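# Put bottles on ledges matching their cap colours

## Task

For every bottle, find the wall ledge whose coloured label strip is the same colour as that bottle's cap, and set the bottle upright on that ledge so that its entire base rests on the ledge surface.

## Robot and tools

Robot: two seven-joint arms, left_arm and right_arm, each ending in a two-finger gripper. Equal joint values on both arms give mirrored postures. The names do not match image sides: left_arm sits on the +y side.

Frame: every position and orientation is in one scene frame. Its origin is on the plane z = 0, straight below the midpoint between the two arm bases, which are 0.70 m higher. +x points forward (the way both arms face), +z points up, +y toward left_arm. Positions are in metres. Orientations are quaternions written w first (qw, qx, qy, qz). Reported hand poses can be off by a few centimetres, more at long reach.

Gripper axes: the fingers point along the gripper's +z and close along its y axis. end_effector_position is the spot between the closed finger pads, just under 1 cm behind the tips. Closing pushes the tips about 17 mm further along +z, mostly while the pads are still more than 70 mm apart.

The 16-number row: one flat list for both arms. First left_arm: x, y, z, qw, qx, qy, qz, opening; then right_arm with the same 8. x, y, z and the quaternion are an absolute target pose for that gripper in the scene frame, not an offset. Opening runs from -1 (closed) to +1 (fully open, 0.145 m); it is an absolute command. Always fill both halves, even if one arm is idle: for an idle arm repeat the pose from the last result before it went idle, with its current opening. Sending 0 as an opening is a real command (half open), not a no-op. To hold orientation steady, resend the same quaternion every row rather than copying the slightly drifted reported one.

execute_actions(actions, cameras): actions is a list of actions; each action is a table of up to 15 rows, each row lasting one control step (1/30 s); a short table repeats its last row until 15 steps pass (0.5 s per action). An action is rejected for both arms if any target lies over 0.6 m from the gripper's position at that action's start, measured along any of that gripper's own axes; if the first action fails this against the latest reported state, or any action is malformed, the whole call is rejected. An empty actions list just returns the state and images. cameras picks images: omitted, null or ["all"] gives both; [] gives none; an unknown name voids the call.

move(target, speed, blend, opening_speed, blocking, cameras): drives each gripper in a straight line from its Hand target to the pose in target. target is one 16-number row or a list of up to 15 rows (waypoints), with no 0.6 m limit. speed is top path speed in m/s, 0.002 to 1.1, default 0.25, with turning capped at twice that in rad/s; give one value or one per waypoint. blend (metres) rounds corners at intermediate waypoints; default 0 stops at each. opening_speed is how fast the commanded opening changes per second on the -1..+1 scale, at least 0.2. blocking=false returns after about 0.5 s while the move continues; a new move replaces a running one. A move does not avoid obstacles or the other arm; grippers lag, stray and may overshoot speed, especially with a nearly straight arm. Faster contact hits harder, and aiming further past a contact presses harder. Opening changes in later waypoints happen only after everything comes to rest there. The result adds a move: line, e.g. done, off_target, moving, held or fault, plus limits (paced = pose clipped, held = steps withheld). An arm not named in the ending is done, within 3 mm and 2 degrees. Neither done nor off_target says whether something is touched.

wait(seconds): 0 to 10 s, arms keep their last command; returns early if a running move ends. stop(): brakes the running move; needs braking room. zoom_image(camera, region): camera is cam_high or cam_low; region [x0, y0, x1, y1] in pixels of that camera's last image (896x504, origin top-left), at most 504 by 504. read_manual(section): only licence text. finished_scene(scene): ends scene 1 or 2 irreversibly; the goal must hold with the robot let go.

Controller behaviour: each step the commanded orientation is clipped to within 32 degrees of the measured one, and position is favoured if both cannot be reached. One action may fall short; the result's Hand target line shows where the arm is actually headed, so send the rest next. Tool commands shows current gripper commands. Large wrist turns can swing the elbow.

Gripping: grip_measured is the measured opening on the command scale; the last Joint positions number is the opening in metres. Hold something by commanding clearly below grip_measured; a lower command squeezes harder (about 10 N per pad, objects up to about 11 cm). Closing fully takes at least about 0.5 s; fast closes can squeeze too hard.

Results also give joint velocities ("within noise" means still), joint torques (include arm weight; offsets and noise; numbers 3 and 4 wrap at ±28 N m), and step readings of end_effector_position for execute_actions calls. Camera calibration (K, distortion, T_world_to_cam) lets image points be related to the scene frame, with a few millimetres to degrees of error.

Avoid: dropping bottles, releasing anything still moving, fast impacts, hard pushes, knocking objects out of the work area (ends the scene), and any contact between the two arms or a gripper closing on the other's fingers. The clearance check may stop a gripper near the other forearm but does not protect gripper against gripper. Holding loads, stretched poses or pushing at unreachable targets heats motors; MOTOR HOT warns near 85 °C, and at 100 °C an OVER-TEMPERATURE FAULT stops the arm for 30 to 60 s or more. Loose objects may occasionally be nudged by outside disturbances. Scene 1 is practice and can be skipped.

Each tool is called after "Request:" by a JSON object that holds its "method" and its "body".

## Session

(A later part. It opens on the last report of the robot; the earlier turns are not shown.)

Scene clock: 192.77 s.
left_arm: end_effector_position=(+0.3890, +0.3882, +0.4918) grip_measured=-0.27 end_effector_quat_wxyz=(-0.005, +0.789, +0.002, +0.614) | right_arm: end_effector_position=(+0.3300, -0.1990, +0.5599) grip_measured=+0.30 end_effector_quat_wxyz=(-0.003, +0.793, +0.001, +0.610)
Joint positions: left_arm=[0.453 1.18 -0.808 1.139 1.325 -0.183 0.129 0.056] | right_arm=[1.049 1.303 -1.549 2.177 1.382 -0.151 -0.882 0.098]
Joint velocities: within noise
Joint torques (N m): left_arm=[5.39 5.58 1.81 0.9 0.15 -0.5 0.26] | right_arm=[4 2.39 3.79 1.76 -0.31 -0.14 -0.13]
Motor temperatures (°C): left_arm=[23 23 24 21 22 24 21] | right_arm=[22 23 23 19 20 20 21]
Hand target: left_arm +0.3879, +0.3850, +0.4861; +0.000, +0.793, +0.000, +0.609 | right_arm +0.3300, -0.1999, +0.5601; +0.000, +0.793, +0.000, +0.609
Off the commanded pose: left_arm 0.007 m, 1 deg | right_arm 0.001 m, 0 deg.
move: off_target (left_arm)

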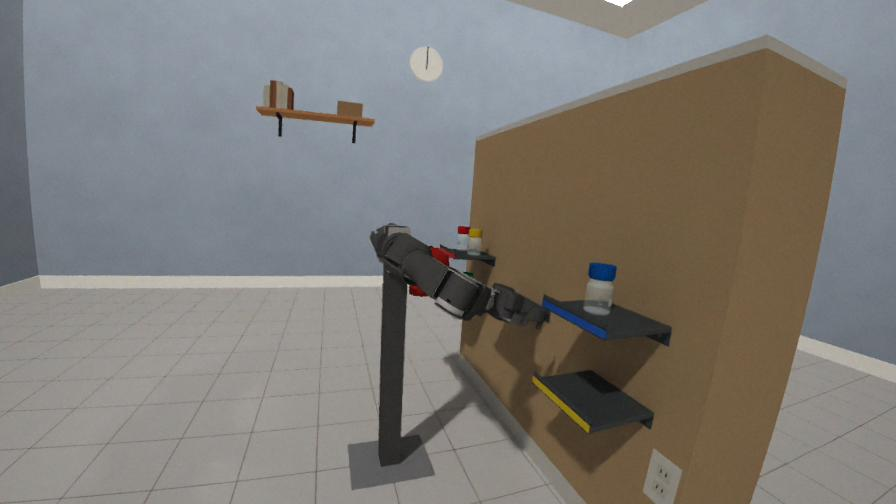

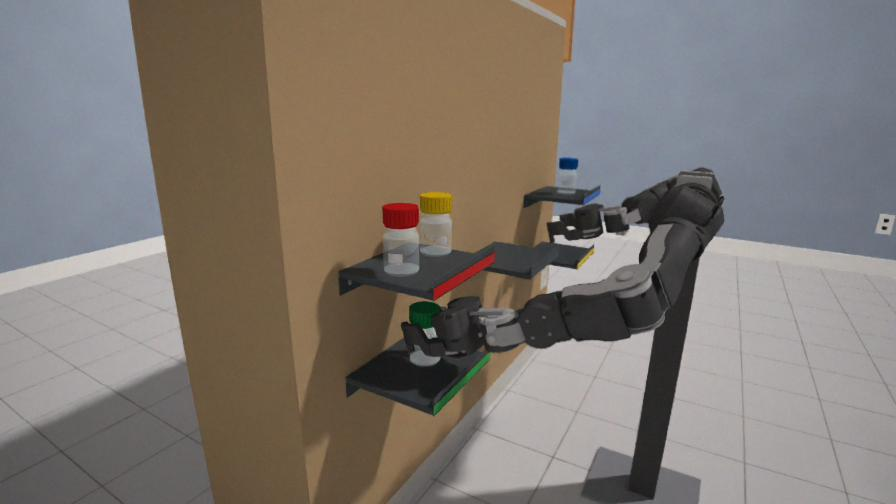

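Request:
{"method": "move", "body": {"target": [[0.388,0.385,0.492,0,0.7933,0,0.6087,-0.8,0.33,-0.2,0.56,0,0.7933,0,0.6087,0.3],[0.388,0.385,0.492,0,0.7933,0,0.6087,0.3,0.33,-0.2,0.56,0,0.7933,0,0.6087,0.3],[0.31,0.36,0.515,0,0.7933,0,0.6087,0.3,0.33,-0.2,0.56,0,0.7933,0,0.6087,0.3],[0.32,0.20,0.55,0,0.7933,0,0.6087,0.3,0.33,-0.2,0.56,0,0.7933,0,0.6087,0.3],[0.32,0.20,0.67,0,0.7933,0,0.6087,0.3,0.33,-0.2,0.56,0,0.7933,0,0.6087,0.3],[0.31,0.335,0.70,0,0.7933,0,0.6087,0.1,0.33,-0.2,0.56,0,0.7933,0,0.6087,0.3]], "speed": [0.06,0.1,0.2,0.3,0.3,0.25], "blend": [0,0,0.01,0.03,0.03,0], "opening_speed": 1.5}}

Request:
{"method": "zoom_image", "body": {"camera": "cam_low", "region": [320, 120, 640, 420]}}

Scene clock: 215.27 s.
left_arm: end_effector_position=(+0.3100, +0.3356, +0.7011) grip_measured=+0.10 end_effector_quat_wxyz=(-0.001, +0.792, +0.002, +0.611) | right_arm: end_effector_position=(+0.3300, -0.1990, +0.5599) grip_measured=+0.30 end_effector_quat_wxyz=(-0.003, +0.793, +0.001, +0.610)
Joint positions: left_arm=[-0.479 1.245 0.961 1.969 1.512 0.78 -0.182 0.083] | right_arm=[1.049 1.303 -1.549 2.177 1.382 -0.151 -0.882 0.098]
Joint velocities: within noise
Joint torques (N m): left_arm=[2.86 6.42 2.67 0.77 0.02 -0.58 0.24] | right_arm=[4.02 2.47 3.79 1.83 -0.28 -0.16 -0.15]
Motor temperatures (°C): left_arm=[23 24 24 21 21 24 21] | right_arm=[22 23 23 19 20 20 21]
Hand target: left_arm +0.3100, +0.3350, +0.7000; +0.000, +0.793, +0.000, +0.609 | right_arm +0.3300, -0.1999, +0.5601; +0.000, +0.793, +0.000, +0.609
Off the commanded pose: left_arm 0.001 m, 0 deg | right_arm 0.001 m, 0 deg.
move: done

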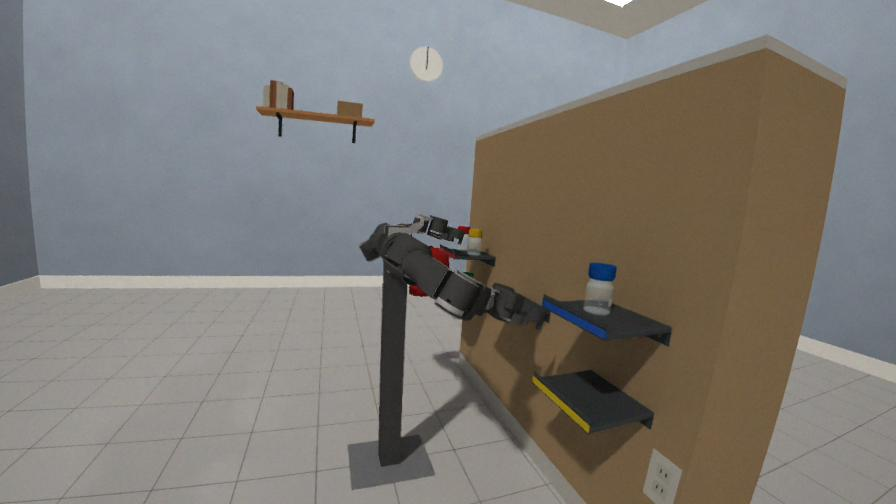

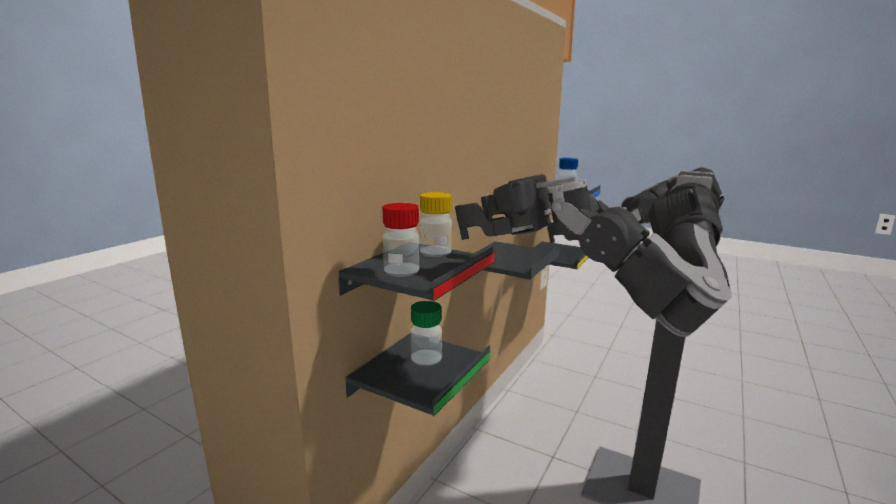

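Scaled by 1.575 from the camera's 896x504 image, which has a finer 1280x720 frame.

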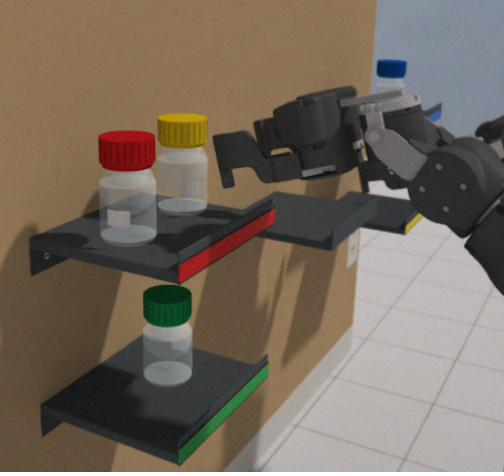

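Request:
{"method": "move", "body": {"target": [[0.391,0.336,0.681,0,0.7933,0,0.6087,0.1,0.33,-0.22,0.56,0,0.7933,0,0.6087,0.3],[0.391,0.336,0.681,0,0.7933,0,0.6087,-0.8,0.33,-0.22,0.56,0,0.7933,0,0.6087,0.3],[0.385,0.325,0.72,0,0.7933,0,0.6087,-0.8,0.33,-0.22,0.56,0,0.7933,0,0.6087,0.3],[0.37,0.20,0.71,0,0.7933,0,0.6087,-0.8,0.33,-0.22,0.56,0,0.7933,0,0.6087,0.3],[0.38,0.07,0.65,0,0.7933,0,0.6087,-0.8,0.33,-0.22,0.56,0,0.7933,0,0.6087,0.3],[0.388,0.01,0.62,0,0.7933,0,0.6087,-0.8,0.33,-0.22,0.56,0,0.7933,0,0.6087,0.3],[0.388,0.0,0.595,0,0.7933,0,0.6087,-0.8,0.33,-0.22,0.56,0,0.7933,0,0.6087,0.3]], "speed": [0.15,0.15,0.15,0.25,0.25,0.2,0.12], "blend": [0,0,0.01,0.03,0.03,0.01,0], "opening_speed": 1.8}}

Request:
{"method": "zoom_image", "body": {"camera": "cam_low", "region": [320, 120, 640, 420]}}

Scene clock: 232.77 s.
left_arm: end_effector_position=(+0.3270, +0.0720, +0.6190) grip_measured=-0.23 end_effector_quat_wxyz=(+0.239, +0.735, -0.280, +0.569) | right_arm: end_effector_position=(+0.3296, -0.2205, +0.5593) grip_measured=+0.30 end_effector_quat_wxyz=(+0.003, +0.794, +0.001, +0.608)
Joint positions: left_arm=[-1.407 2.011 1.17 2.097 1.584 -0.023 -0.193 0.058] | right_arm=[1.049 1.384 -1.549 2.15 1.4 -0.163 -0.784 0.098]
Joint velocities: within noise
Joint torques (N m): left_arm=[5.79 0.83 2.8 0.75 0.1 -0.96 0.18] | right_arm=[3.63 2.62 3.97 1.43 -0.25 -0.43 0.18]
Motor temperatures (°C): left_arm=[22 24 24 21 21 24 21] | right_arm=[22 23 23 19 20 20 21]
Hand target: left_arm +0.3265, +0.0714, +0.6192; +0.243, +0.734, -0.278, +0.570 | right_arm +0.3300, -0.2199, +0.5601; +0.000, +0.793, +0.000, +0.609
Off the commanded pose: left_arm 0.097 m, 43 deg; orientation clipped | right_arm 0.001 m, 0 deg.
joint sent to its limit (left arm) — joint 1 (shoulder pitch), lower limit; joint 2 (shoulder roll), upper limit; joint 5 (forearm roll), upper limit. The joint targets are off in position and orientation.
move: off_target (left_arm); target 2's new opening was sent with left_arm's hand 0.002 m and 3 deg from that target; limits=paced

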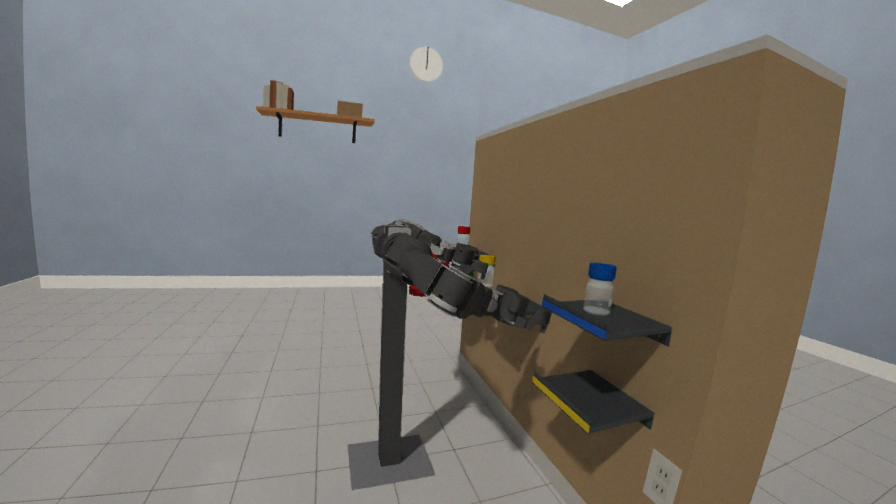

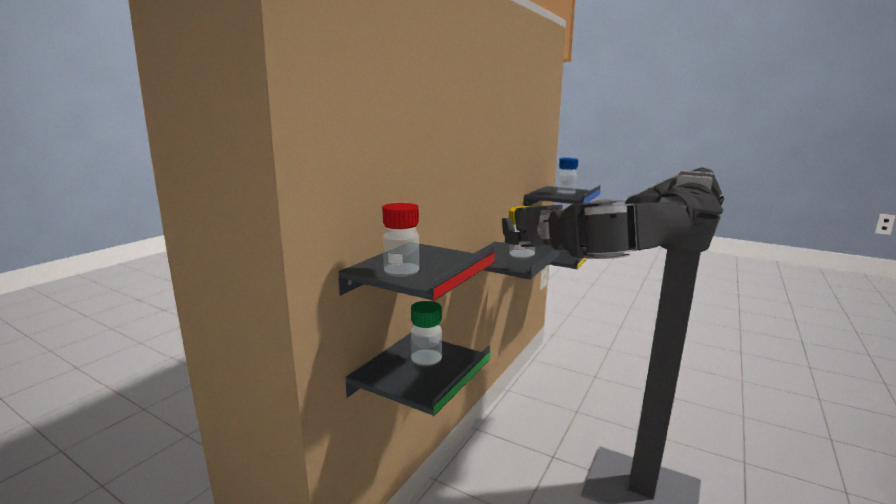

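Scaled by 1.575 from the camera's 896x504 image, which has a finer 1280x720 frame.

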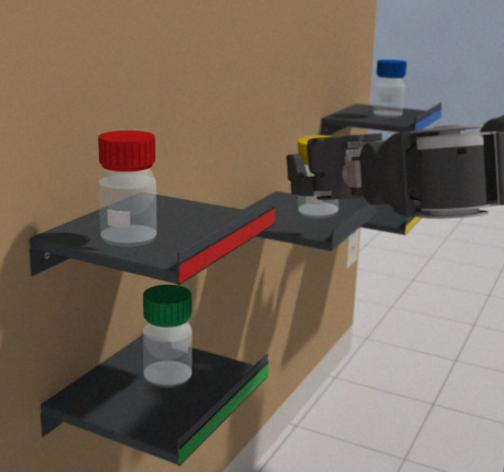

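Request:
{"method": "move", "body": {"target": [[0.36,0.16,0.70,0,0.7707,0,0.6372,-0.8,0.33,-0.22,0.56,0,0.7933,0,0.6087,0.3],[0.36,0.23,0.73,0,0.7933,0,0.6087,-0.8,0.33,-0.22,0.56,0,0.7933,0,0.6087,0.3],[0.30,0.29,0.74,0,0.7071,0,0.7071,-0.8,0.33,-0.22,0.56,0,0.7933,0,0.6087,0.3],[0.285,0.20,0.73,0,0.7071,0,0.7071,-0.8,0.33,-0.22,0.56,0,0.7933,0,0.6087,0.3],[0.285,0.12,0.70,0,0.7071,0,0.7071,-0.8,0.33,-0.22,0.56,0,0.7933,0,0.6087,0.3]], "speed": 0.25, "blend": [0.01,0.01,0.01,0.01,0]}}

Request:
{"method": "zoom_image", "body": {"camera": "cam_low", "region": [320, 120, 640, 420]}}

Scene clock: 254.60 s.
left_arm: end_effector_position=(+0.2855, +0.1196, +0.6979) grip_measured=-0.23 end_effector_quat_wxyz=(+0.172, +0.714, -0.186, +0.652) | right_arm: end_effector_position=(+0.3296, -0.2205, +0.5593) grip_measured=+0.30 end_effector_quat_wxyz=(+0.003, +0.794, +0.001, +0.608)
Joint positions: left_arm=[0.377 1.205 -0.137 2.431 1.584 0.506 -0.457 0.058] | right_arm=[1.049 1.384 -1.549 2.15 1.4 -0.163 -0.784 0.098]
Joint velocities: within noise
Joint torques (N m): left_arm=[4.5 3.31 2.84 0.57 -0.01 -0.75 -0.05] | right_arm=[3.57 2.39 3.82 1.4 -0.25 -0.4 0.18]
Motor temperatures (°C): left_arm=[23 23 25 21 21 25 21] | right_arm=[22 23 24 19 20 20 21]
Hand target: left_arm +0.2858, +0.1202, +0.7000; +0.172, +0.712, -0.183, +0.656 | right_arm +0.3300, -0.2199, +0.5601; +0.000, +0.793, +0.000, +0.609
Off the commanded pose: left_arm 0.002 m, 30 deg | right_arm 0.001 m, 0 deg.
joint sent to its limit (left arm) — joint 4 (elbow), upper limit, where the elbow is as bent as it goes; joint 5 (forearm roll), upper limit. The joint targets are off in orientation, not in position.
move: off_target (left_arm)

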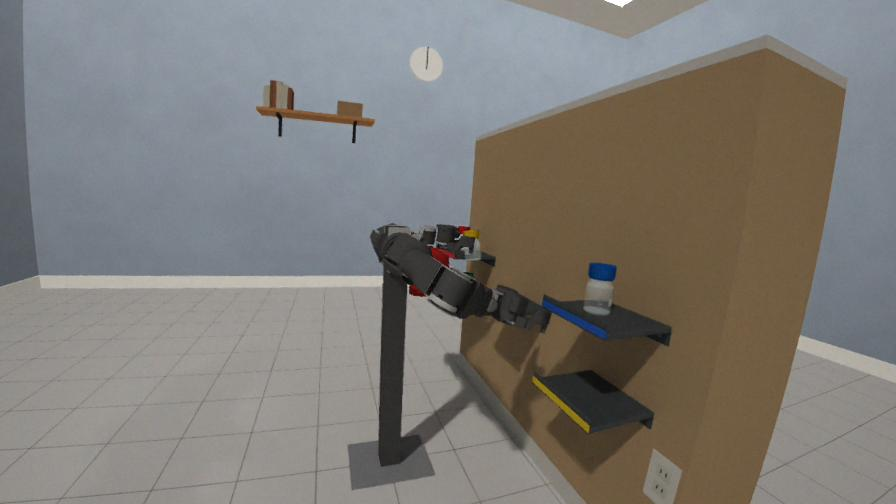

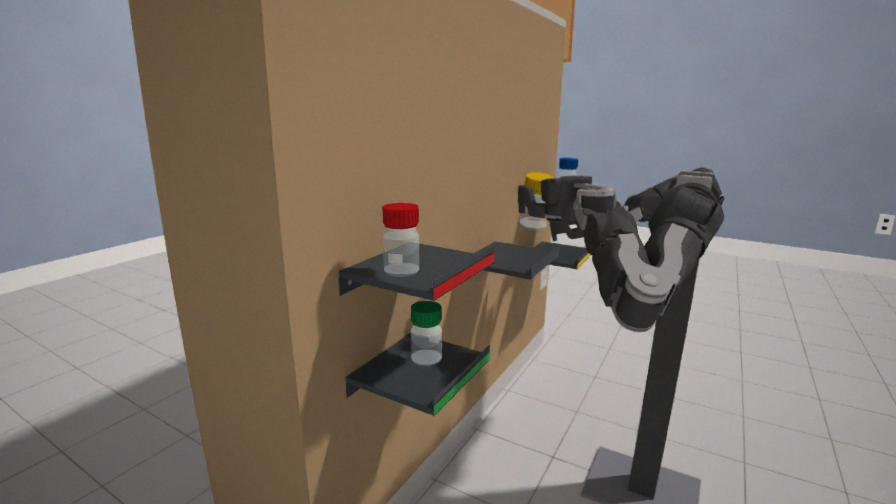

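Scaled by 1.575 from the camera's 896x504 image, which has a finer 1280x720 frame.

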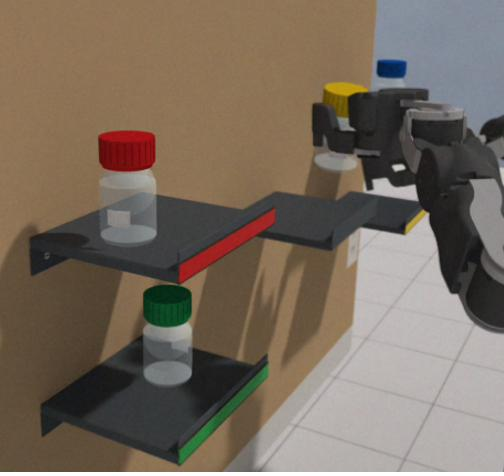

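Request:
{"method": "move", "body": {"target": [[0.33,0.08,0.68,0,0.7707,0,0.6372,-0.8,0.33,-0.22,0.56,0,0.7933,0,0.6087,0.3],[0.38,0.02,0.65,0,0.7933,0,0.6087,-0.8,0.33,-0.22,0.56,0,0.7933,0,0.6087,0.3],[0.388,0.0,0.595,0,0.7933,0,0.6087,-0.8,0.33,-0.22,0.56,0,0.7933,0,0.6087,0.3],[0.388,0.0,0.582,0,0.7933,0,0.6087,-0.8,0.33,-0.22,0.56,0,0.7933,0,0.6087,0.3]], "speed": [0.2,0.2,0.12,0.05], "blend": [0.01,0.005,0,0]}}

Request:
{"method": "zoom_image", "body": {"camera": "cam_low", "region": [400, 150, 640, 300]}}

Request:
{"method": "zoom_image", "body": {"camera": "cam_high", "region": [420, 200, 620, 340]}}

Scene clock: 266.37 s.
left_arm: end_effector_position=(+0.3876, +0.0001, +0.5819) grip_measured=-0.23 end_effector_quat_wxyz=(+0.000, +0.795, +0.001, +0.606) | right_arm: end_effector_position=(+0.3296, -0.2205, +0.5593) grip_measured=+0.30 end_effector_quat_wxyz=(+0.003, +0.794, +0.001, +0.608)
Joint positions: left_arm=[0.839 0.171 -1.08 1.711 1.133 0.423 -1.329 0.058] | right_arm=[1.049 1.384 -1.549 2.15 1.4 -0.163 -0.784 0.098]
Joint velocities: within noise
Joint torques (N m): left_arm=[8.53 -1.12 1.61 3.08 -0.58 -0.36 0.23] | right_arm=[3.73 2.47 3.99 1.44 -0.25 -0.42 0.15]
Motor temperatures (°C): left_arm=[23 23 25 21 21 25 21] | right_arm=[22 23 24 19 20 20 21]
Hand target: left_arm +0.3880, +0.0000, +0.5821; +0.000, +0.793, +0.000, +0.609 | right_arm +0.3300, -0.2199, +0.5601; +0.000, +0.793, +0.000, +0.609
Off the commanded pose: left_arm 0.000 m, 0 deg | right_arm 0.001 m, 0 deg.
move: done

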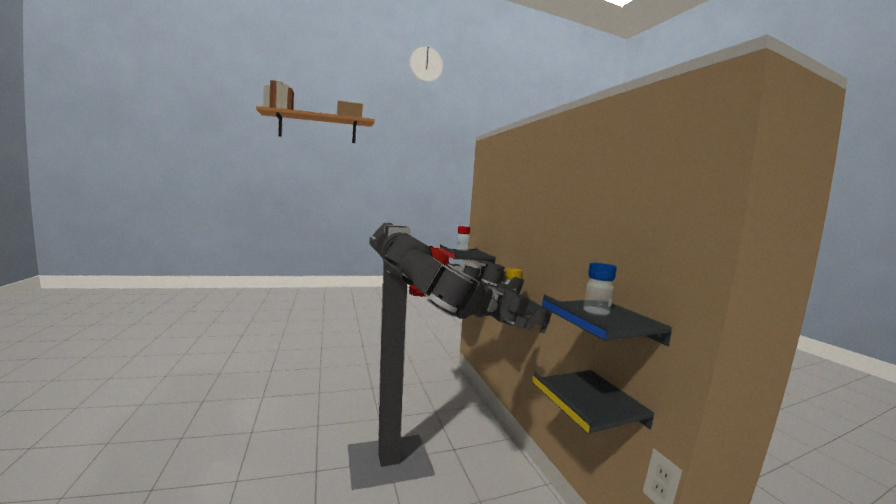

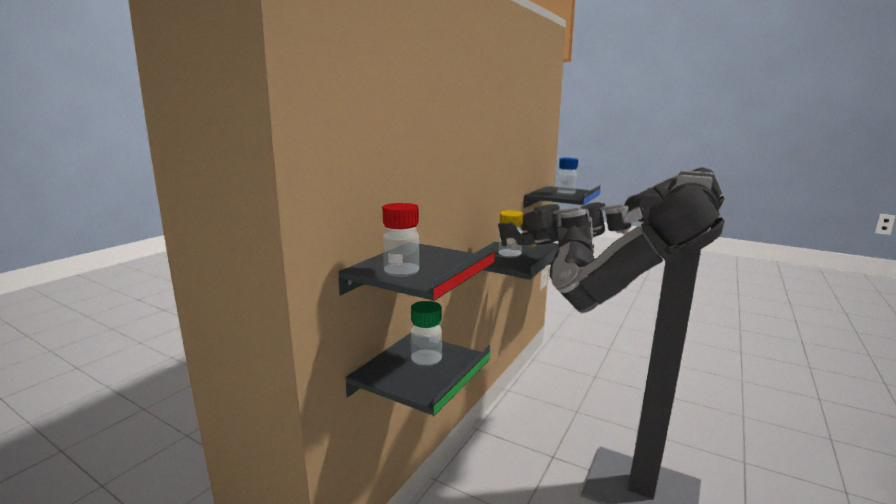

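Scaled by 2.100 from the camera's 896x504 image, which has a finer 1280x720 frame.

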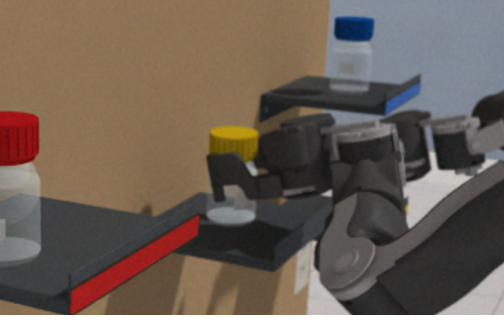

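Scaled by 2.520 from the camera's 896x504 image, which has a finer 1280x720 frame.

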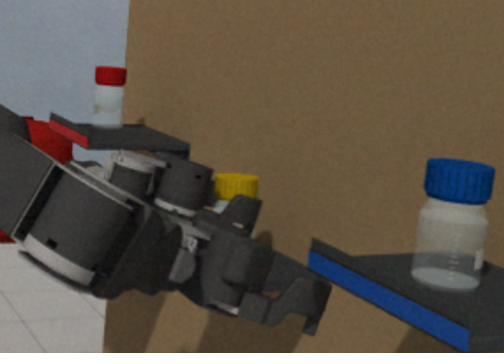

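Request:
{"method": "move", "body": {"target": [[0.388,0.0,0.563,0,0.7933,0,0.6087,-0.8,0.33,-0.22,0.53,0,0.7933,0,0.6087,0.3]], "speed": 0.05}}

Request:
{"method": "zoom_image", "body": {"camera": "cam_low", "region": [400, 150, 640, 300]}}

Scene clock: 273.57 s.
left_arm: end_effector_position=(+0.3889, -0.0005, +0.5792) grip_measured=-0.23 end_effector_quat_wxyz=(+0.003, +0.776, +0.006, +0.631) | right_arm: end_effector_position=(+0.3301, -0.2210, +0.5305) grip_measured=+0.30 end_effector_quat_wxyz=(+0.002, +0.794, -0.001, +0.608)
Joint positions: left_arm=[0.797 0.169 -1.084 1.693 1.02 0.374 -1.276 0.058] | right_arm=[0.937 1.323 -1.557 2.07 1.319 -0.257 -0.784 0.098]
Joint velocities: within noise
Joint torques (N m): left_arm=[4.07 -0.54 1.55 0.76 0.62 0.09 0.21] | right_arm=[3.26 2.62 3.21 1.66 -0.34 -0.42 0.14]
Motor temperatures (°C): left_arm=[24 22 24 21 22 25 21] | right_arm=[22 23 24 19 20 20 21]
Hand target: left_arm +0.3876, +0.0002, +0.5632; +0.000, +0.793, +0.000, +0.609 | right_arm +0.3299, -0.2201, +0.5299; +0.000, +0.793, +0.000, +0.609
Off the commanded pose: left_arm 0.016 m, 3 deg | right_arm 0.001 m, 0 deg.
move: off_target (left_arm)

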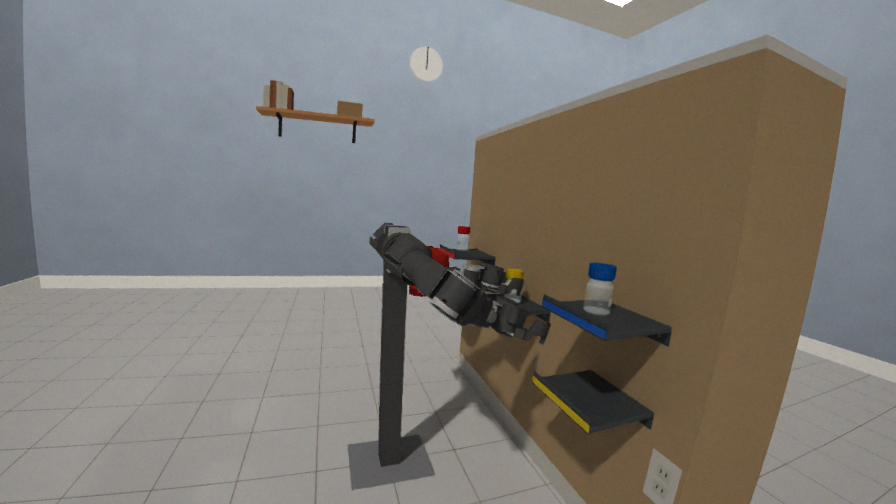

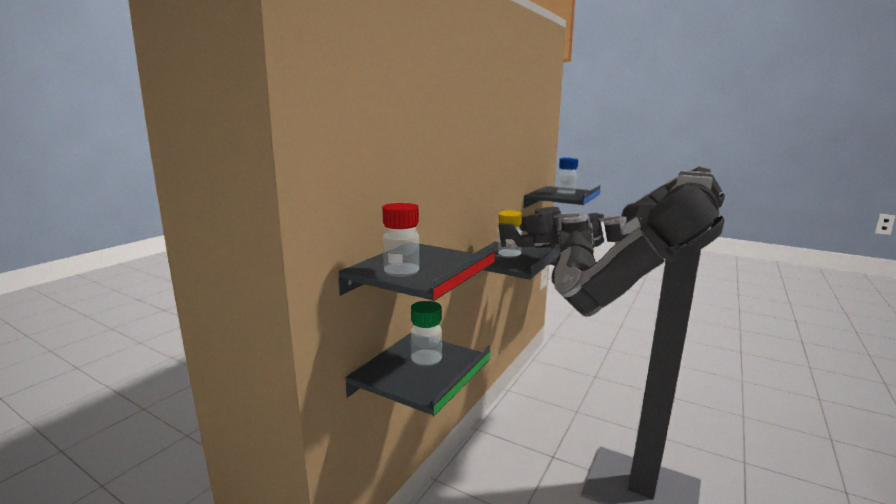

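Scaled by 2.100 from the camera's 896x504 image, which has a finer 1280x720 frame.

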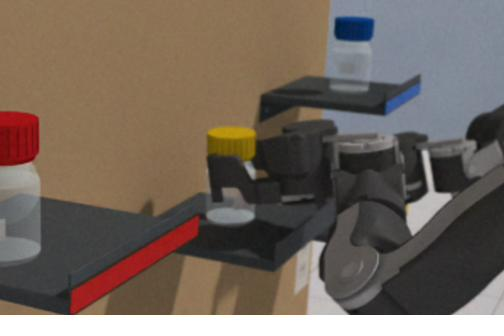

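Request:
{"method": "move", "body": {"target": [[0.388,0.0,0.578,0,0.7933,0,0.6087,-0.8,0.33,-0.22,0.53,0,0.7933,0,0.6087,0.3],[0.388,0.0,0.578,0,0.7933,0,0.6087,0.3,0.33,-0.22,0.53,0,0.7933,0,0.6087,0.3],[0.31,0.01,0.60,0,0.7933,0,0.6087,0.3,0.33,-0.21,0.58,0,0.7933,0,0.6087,0.3],[0.32,0.20,0.58,0,0.7933,0,0.6087,0.3,0.31,-0.18,0.60,0,0.7933,0,0.6087,0.3],[0.33,0.20,0.52,0,0.7933,0,0.6087,0.3,0.31,0.0,0.595,0,0.7933,0,0.6087,0.3]], "speed": [0.06,0.1,0.2,0.25,0.25], "blend": [0,0,0.01,0.01,0], "opening_speed": 1.5}}

Request:
{"method": "zoom_image", "body": {"camera": "cam_low", "region": [400, 150, 640, 300]}}

Request:
{"method": "zoom_image", "body": {"camera": "cam_high", "region": [420, 200, 620, 340]}}

Scene clock: 299.73 s.
left_arm: end_effector_position=(+0.3303, +0.2009, +0.5223) grip_measured=+0.30 end_effector_quat_wxyz=(-0.002, +0.792, +0.001, +0.611) | right_arm: end_effector_position=(+0.3094, +0.0014, +0.5955) grip_measured=+0.30 end_effector_quat_wxyz=(-0.004, +0.793, +0.002, +0.610)
Joint positions: left_arm=[0.145 1.063 -0.644 2.069 1.075 0.065 -0.745 0.098] | right_arm=[0.573 0.089 -1.045 2.063 0.991 0.64 -1.564 0.098]
Joint velocities: within noise
Joint torques (N m): left_arm=[4.15 3.44 1.73 2.74 -0.26 -0.57 0.24] | right_arm=[4.02 -2.6 2.77 2.56 -0.46 0.16 -0.07]
Motor temperatures (°C): left_arm=[23 22 24 21 22 24 21] | right_arm=[22 23 23 19 20 20 21]
Hand target: left_arm +0.3300, +0.1999, +0.5200; +0.000, +0.793, +0.000, +0.609 | right_arm +0.3100, +0.0001, +0.5951; +0.000, +0.793, +0.000, +0.609
Off the commanded pose: left_arm 0.002 m, 0 deg | right_arm 0.002 m, 0 deg.
joint sent to its limit (right arm) — joint 7 (wrist yaw), lower limit. The joint targets still meet the commanded pose.
move: done

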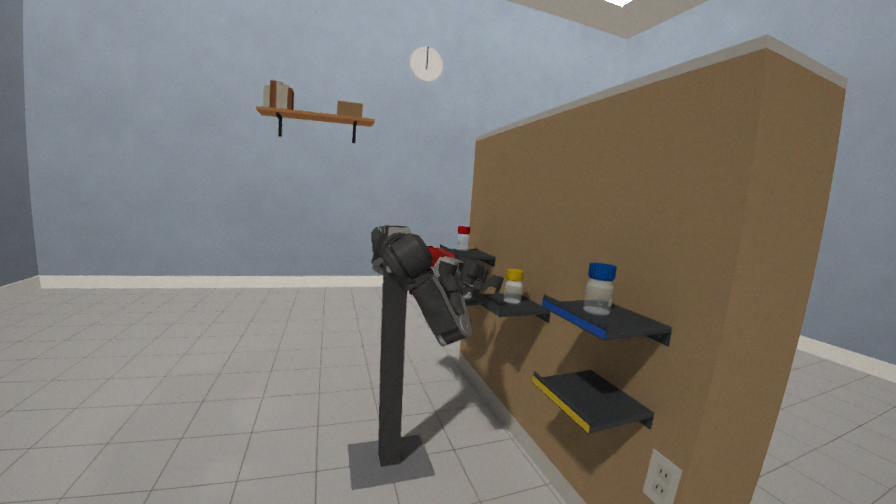

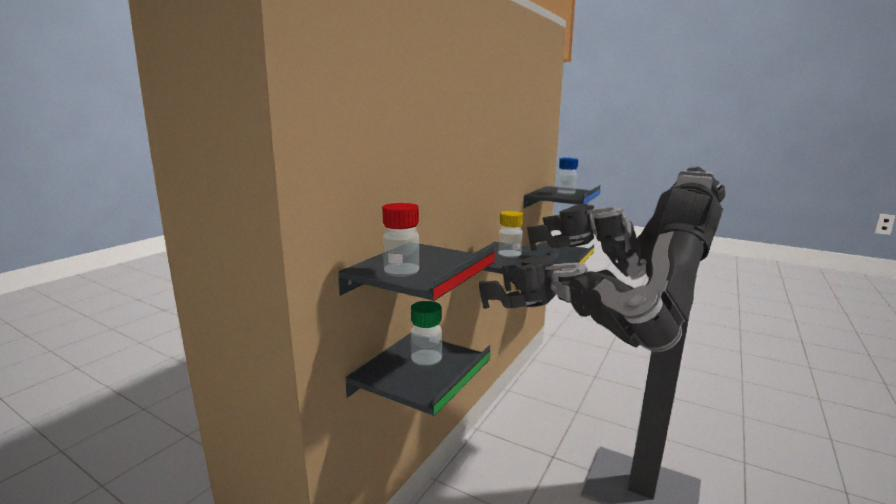

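Scaled by 2.100 from the camera's 896x504 image, which has a finer 1280x720 frame.

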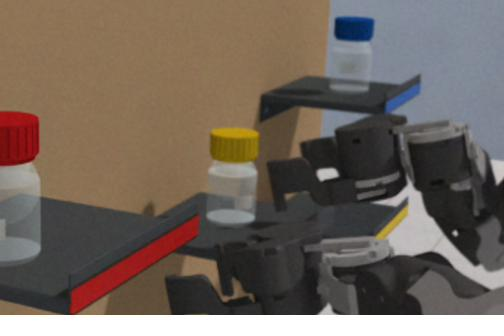

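Scaled by 2.520 from the camera's 896x504 image, which has a finer 1280x720 frame.

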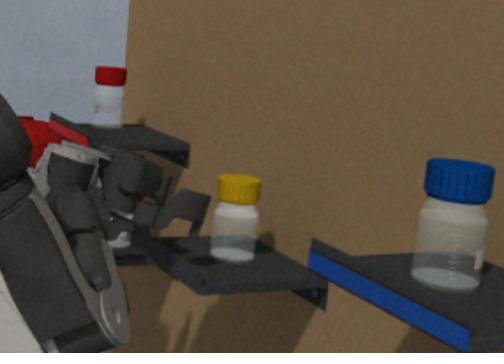

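Request:
{"method": "move", "body": {"target": [[0.33,0.20,0.52,0,0.7933,0,0.6087,0.3,0.395,-0.001,0.580,0,0.7933,0,0.6087,0.3],[0.33,0.20,0.52,0,0.7933,0,0.6087,0.3,0.395,-0.001,0.580,0,0.7933,0,0.6087,-0.8],[0.33,0.20,0.52,0,0.7933,0,0.6087,0.3,0.388,-0.01,0.625,0,0.7933,0,0.6087,-0.8],[0.33,0.20,0.52,0,0.7933,0,0.6087,0.3,0.365,-0.20,0.62,0,0.7933,0,0.6087,-0.8],[0.33,0.20,0.52,0,0.7933,0,0.6087,0.3,0.365,-0.20,0.525,0,0.7933,0,0.6087,-0.8],[0.33,0.20,0.52,0,0.7933,0,0.6087,0.3,0.388,-0.39,0.513,0,0.7933,0,0.6087,-0.8]], "speed": [0.15,0.15,0.15,0.25,0.2,0.2], "blend": [0,0,0.01,0.02,0.02,0], "opening_speed": 1.8}}

Request:
{"method": "zoom_image", "body": {"camera": "cam_high", "region": [440, 210, 680, 430]}}

Scene clock: 318.83 s.
left_arm: end_effector_position=(+0.3303, +0.2009, +0.5223) grip_measured=+0.30 end_effector_quat_wxyz=(-0.002, +0.792, +0.001, +0.611) | right_arm: end_effector_position=(+0.3874, -0.3907, +0.5110) grip_measured=-0.28 end_effector_quat_wxyz=(+0.001, +0.796, -0.002, +0.605)
Joint positions: left_arm=[0.145 1.063 -0.644 2.069 1.075 0.065 -0.745 0.098] | right_arm=[0.286 1.156 -0.456 1.204 1.197 0.001 0.159 0.055]
Joint velocities: within noise
Joint torques (N m): left_arm=[4.18 3.42 1.73 2.74 -0.26 -0.57 0.24] | right_arm=[4.44 7.56 4.38 1.72 0.23 -0.66 0.16]
Motor temperatures (°C): left_arm=[23 22 24 21 22 24 21] | right_arm=[22 23 23 19 20 20 21]
Hand target: left_arm +0.3300, +0.1999, +0.5200; +0.000, +0.793, +0.000, +0.609 | right_arm +0.3880, -0.3900, +0.5130; +0.000, +0.793, +0.000, +0.609
Off the commanded pose: left_arm 0.002 m, 0 deg | right_arm 0.002 m, 1 deg.
move: done

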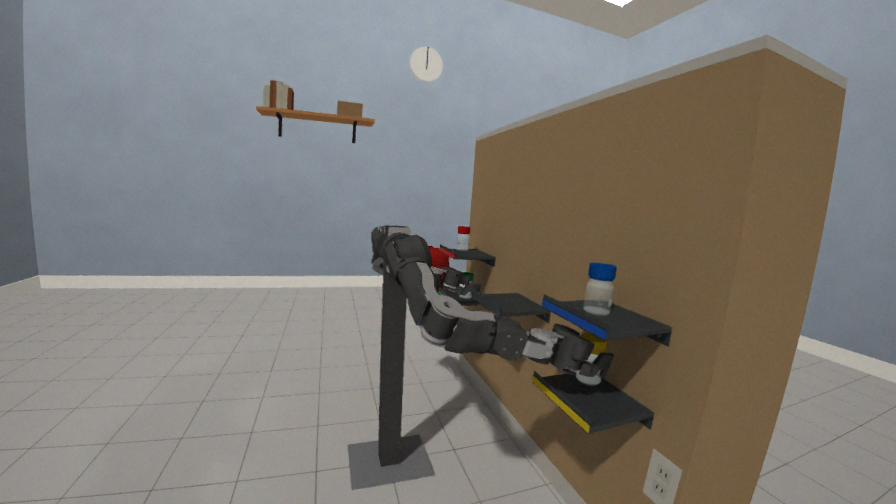

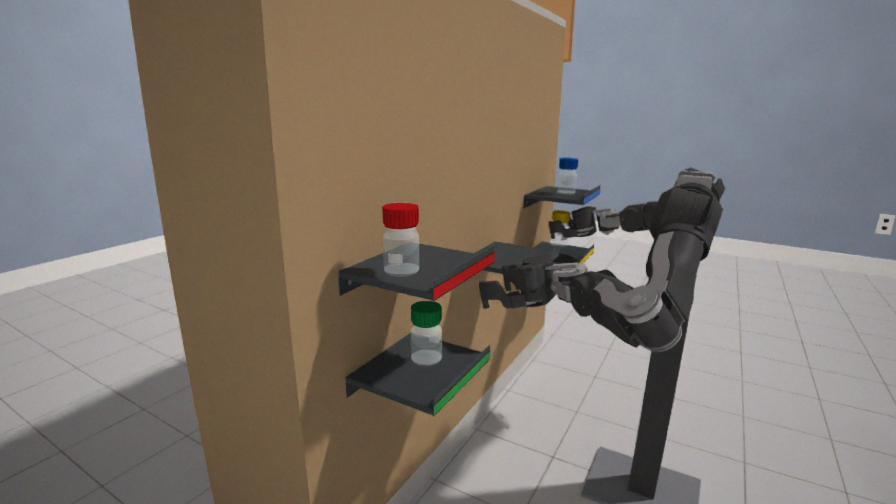

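Scaled by 2.100 from the camera's 896x504 image, which has a finer 1280x720 frame.

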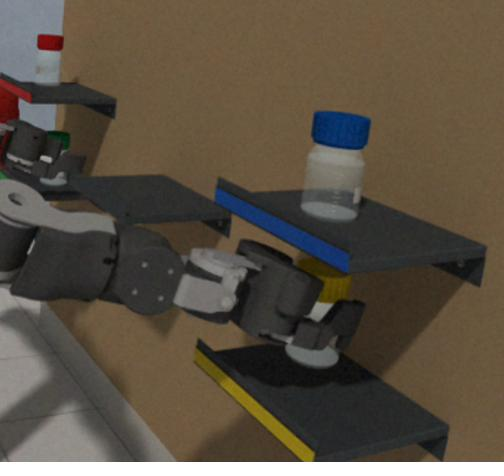

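Request:
{"method": "move", "body": {"target": [[0.33,0.20,0.52,0,0.7933,0,0.6087,0.3,0.388,-0.395,0.493,0,0.7933,0,0.6087,-0.8],[0.33,0.20,0.52,0,0.7933,0,0.6087,0.3,0.388,-0.395,0.477,0,0.7933,0,0.6087,-0.8]], "speed": [0.12,0.05]}}

Request:
{"method": "zoom_image", "body": {"camera": "cam_high", "region": [440, 210, 680, 430]}}

Scene clock: 325.63 s.
left_arm: end_effector_position=(+0.3303, +0.2009, +0.5223) grip_measured=+0.30 end_effector_quat_wxyz=(-0.002, +0.792, +0.001, +0.611) | right_arm: end_effector_position=(+0.3888, -0.3973, +0.4815) grip_measured=-0.28 end_effector_quat_wxyz=(+0.003, +0.790, -0.002, +0.613)
Joint positions: left_arm=[0.145 1.063 -0.644 2.069 1.075 0.065 -0.745 0.098] | right_arm=[0.309 1.05 -0.469 1.046 1.116 -0.089 0.235 0.055]
Joint velocities: within noise
Joint torques (N m): left_arm=[4.15 3.44 1.73 2.76 -0.26 -0.57 0.24] | right_arm=[4.05 6.13 2.44 1.42 0.21 -0.32 0.16]
Motor temperatures (°C): left_arm=[23 23 24 21 22 24 21] | right_arm=[22 24 24 19 20 20 21]
Hand target: left_arm +0.3300, +0.1999, +0.5200; +0.000, +0.793, +0.000, +0.609 | right_arm +0.3879, -0.3950, +0.4769; +0.000, +0.793, +0.000, +0.609
Off the commanded pose: left_arm 0.002 m, 0 deg | right_arm 0.005 m, 1 deg.
move: off_target (right_arm)

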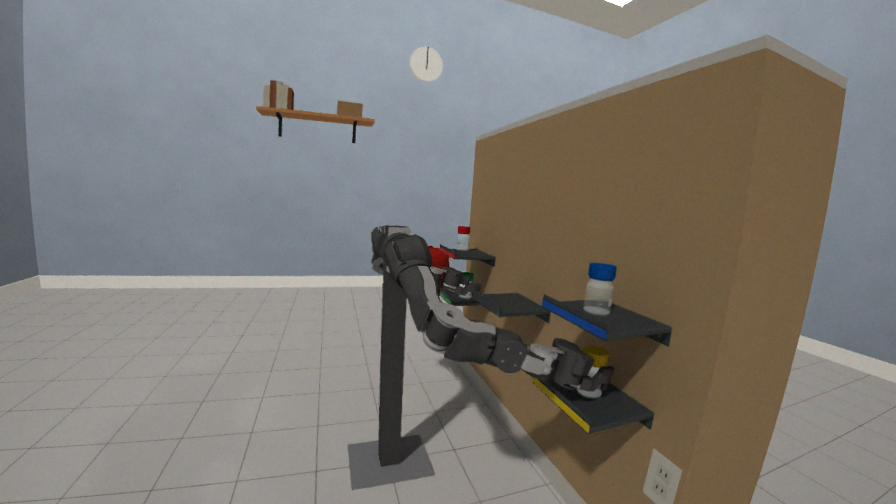

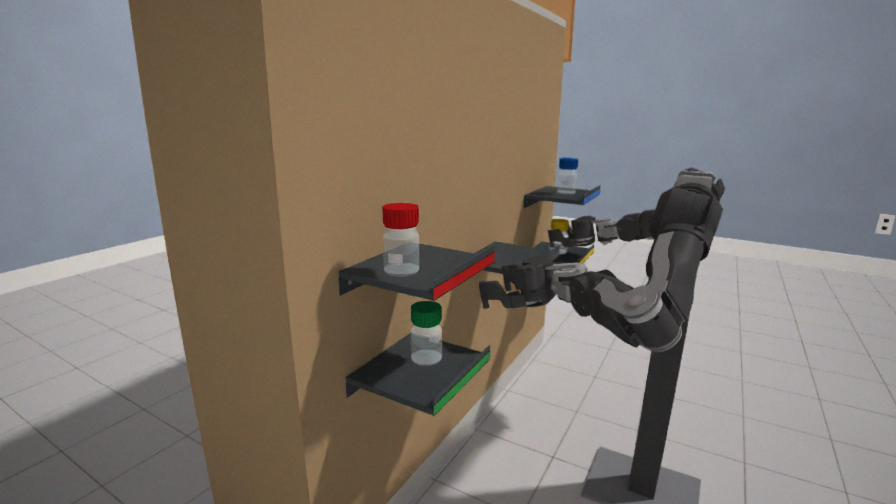

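Scaled by 2.100 from the camera's 896x504 image, which has a finer 1280x720 frame.

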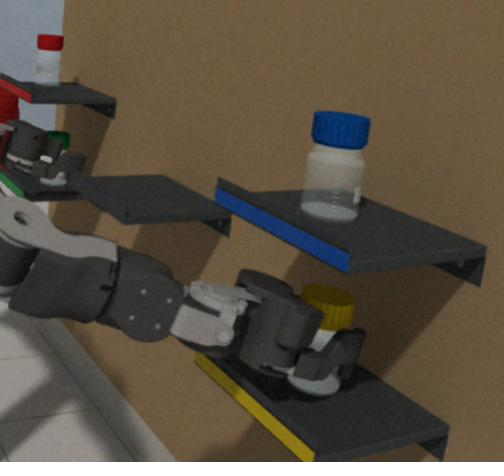

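Contact; release and retract.

Request:
{"method": "move", "body": {"target": [[0.33,0.20,0.52,0,0.7933,0,0.6087,0.3,0.388,-0.395,0.482,0,0.7933,0,0.6087,-0.8],[0.33,0.20,0.52,0,0.7933,0,0.6087,0.3,0.388,-0.395,0.482,0,0.7933,0,0.6087,0.3],[0.33,0.20,0.52,0,0.7933,0,0.6087,0.3,0.30,-0.37,0.51,0,0.7933,0,0.6087,0.3]], "speed": [0.06,0.1,0.2], "opening_speed": 1.5}}

Request:
{"method": "zoom_image", "body": {"camera": "cam_high", "region": [440, 210, 680, 430]}}

Request:
{"method": "zoom_image", "body": {"camera": "cam_low", "region": [320, 140, 640, 420]}}

Scene clock: 338.67 s.
left_arm: end_effector_position=(+0.3303, +0.2009, +0.5223) grip_measured=+0.30 end_effector_quat_wxyz=(-0.002, +0.792, +0.001, +0.611) | right_arm: end_effector_position=(+0.3007, -0.3713, +0.5124) grip_measured=+0.30 end_effector_quat_wxyz=(+0.006, +0.791, +0.001, +0.612)
Joint positions: left_arm=[0.145 1.063 -0.644 2.069 1.075 0.065 -0.745 0.098] | right_arm=[0.65 1.633 -1.445 1.647 1.559 -0.543 -0.031 0.098]
Joint velocities: within noise
Joint torques (N m): left_arm=[4.15 3.44 1.73 2.74 -0.26 -0.57 0.24] | right_arm=[2.41 5.55 2.66 0.34 0.13 -0.31 0.18]
Motor temperatures (°C): left_arm=[23 23 24 21 22 25 21] | right_arm=[22 24 23 19 20 20 21]
Hand target: left_arm +0.3300, +0.1999, +0.5200; +0.000, +0.793, +0.000, +0.609 | right_arm +0.3000, -0.3699, +0.5099; +0.003, +0.793, +0.002, +0.609
Off the commanded pose: left_arm 0.002 m, 0 deg | right_arm 0.003 m, 1 deg.
joint sent to its limit (right arm) — joint 5 (forearm roll), upper limit. The joint targets still meet the commanded pose.
move: done

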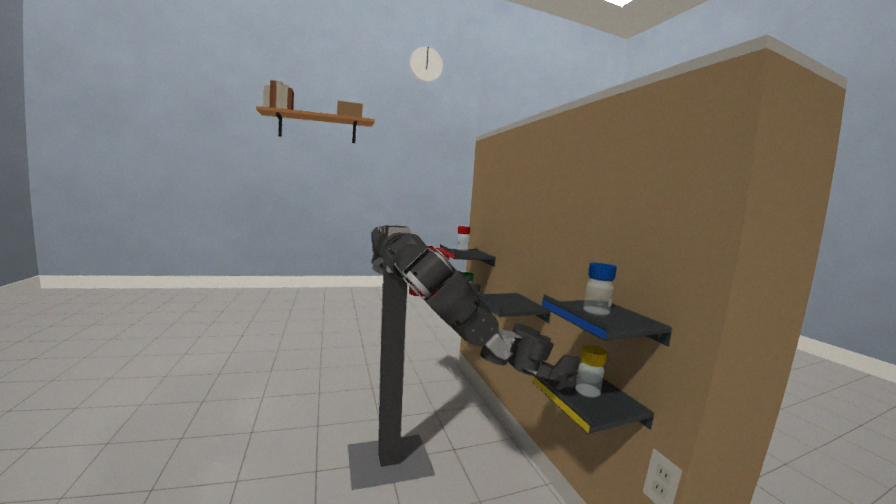

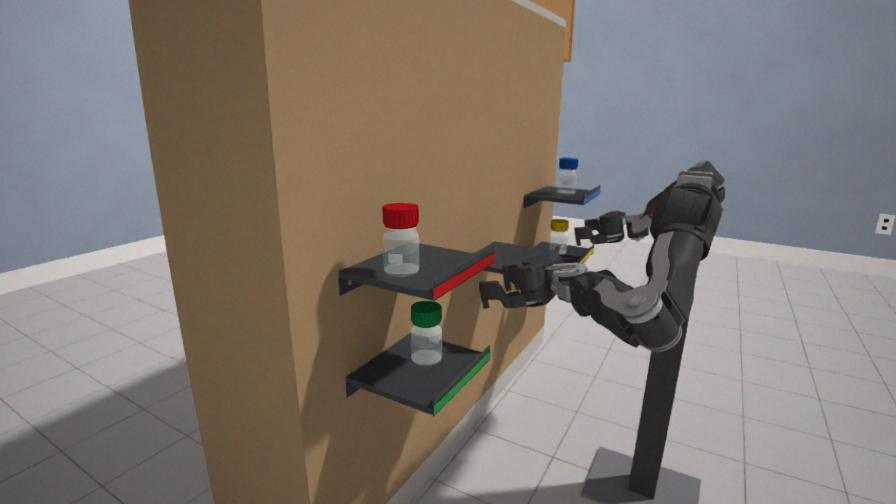

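Scaled by 2.100 from the camera's 896x504 image, which has a finer 1280x720 frame.

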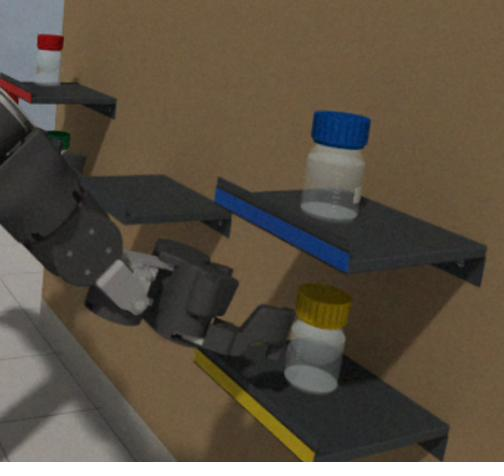

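Scaled by 1.575 from the camera's 896x504 image, which has a finer 1280x720 frame.

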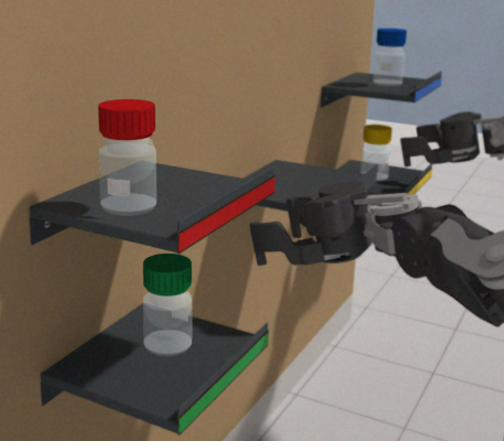

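Request:
{"method": "finished_scene", "body": {"scene": 2}}

The scene is finished: the task was done.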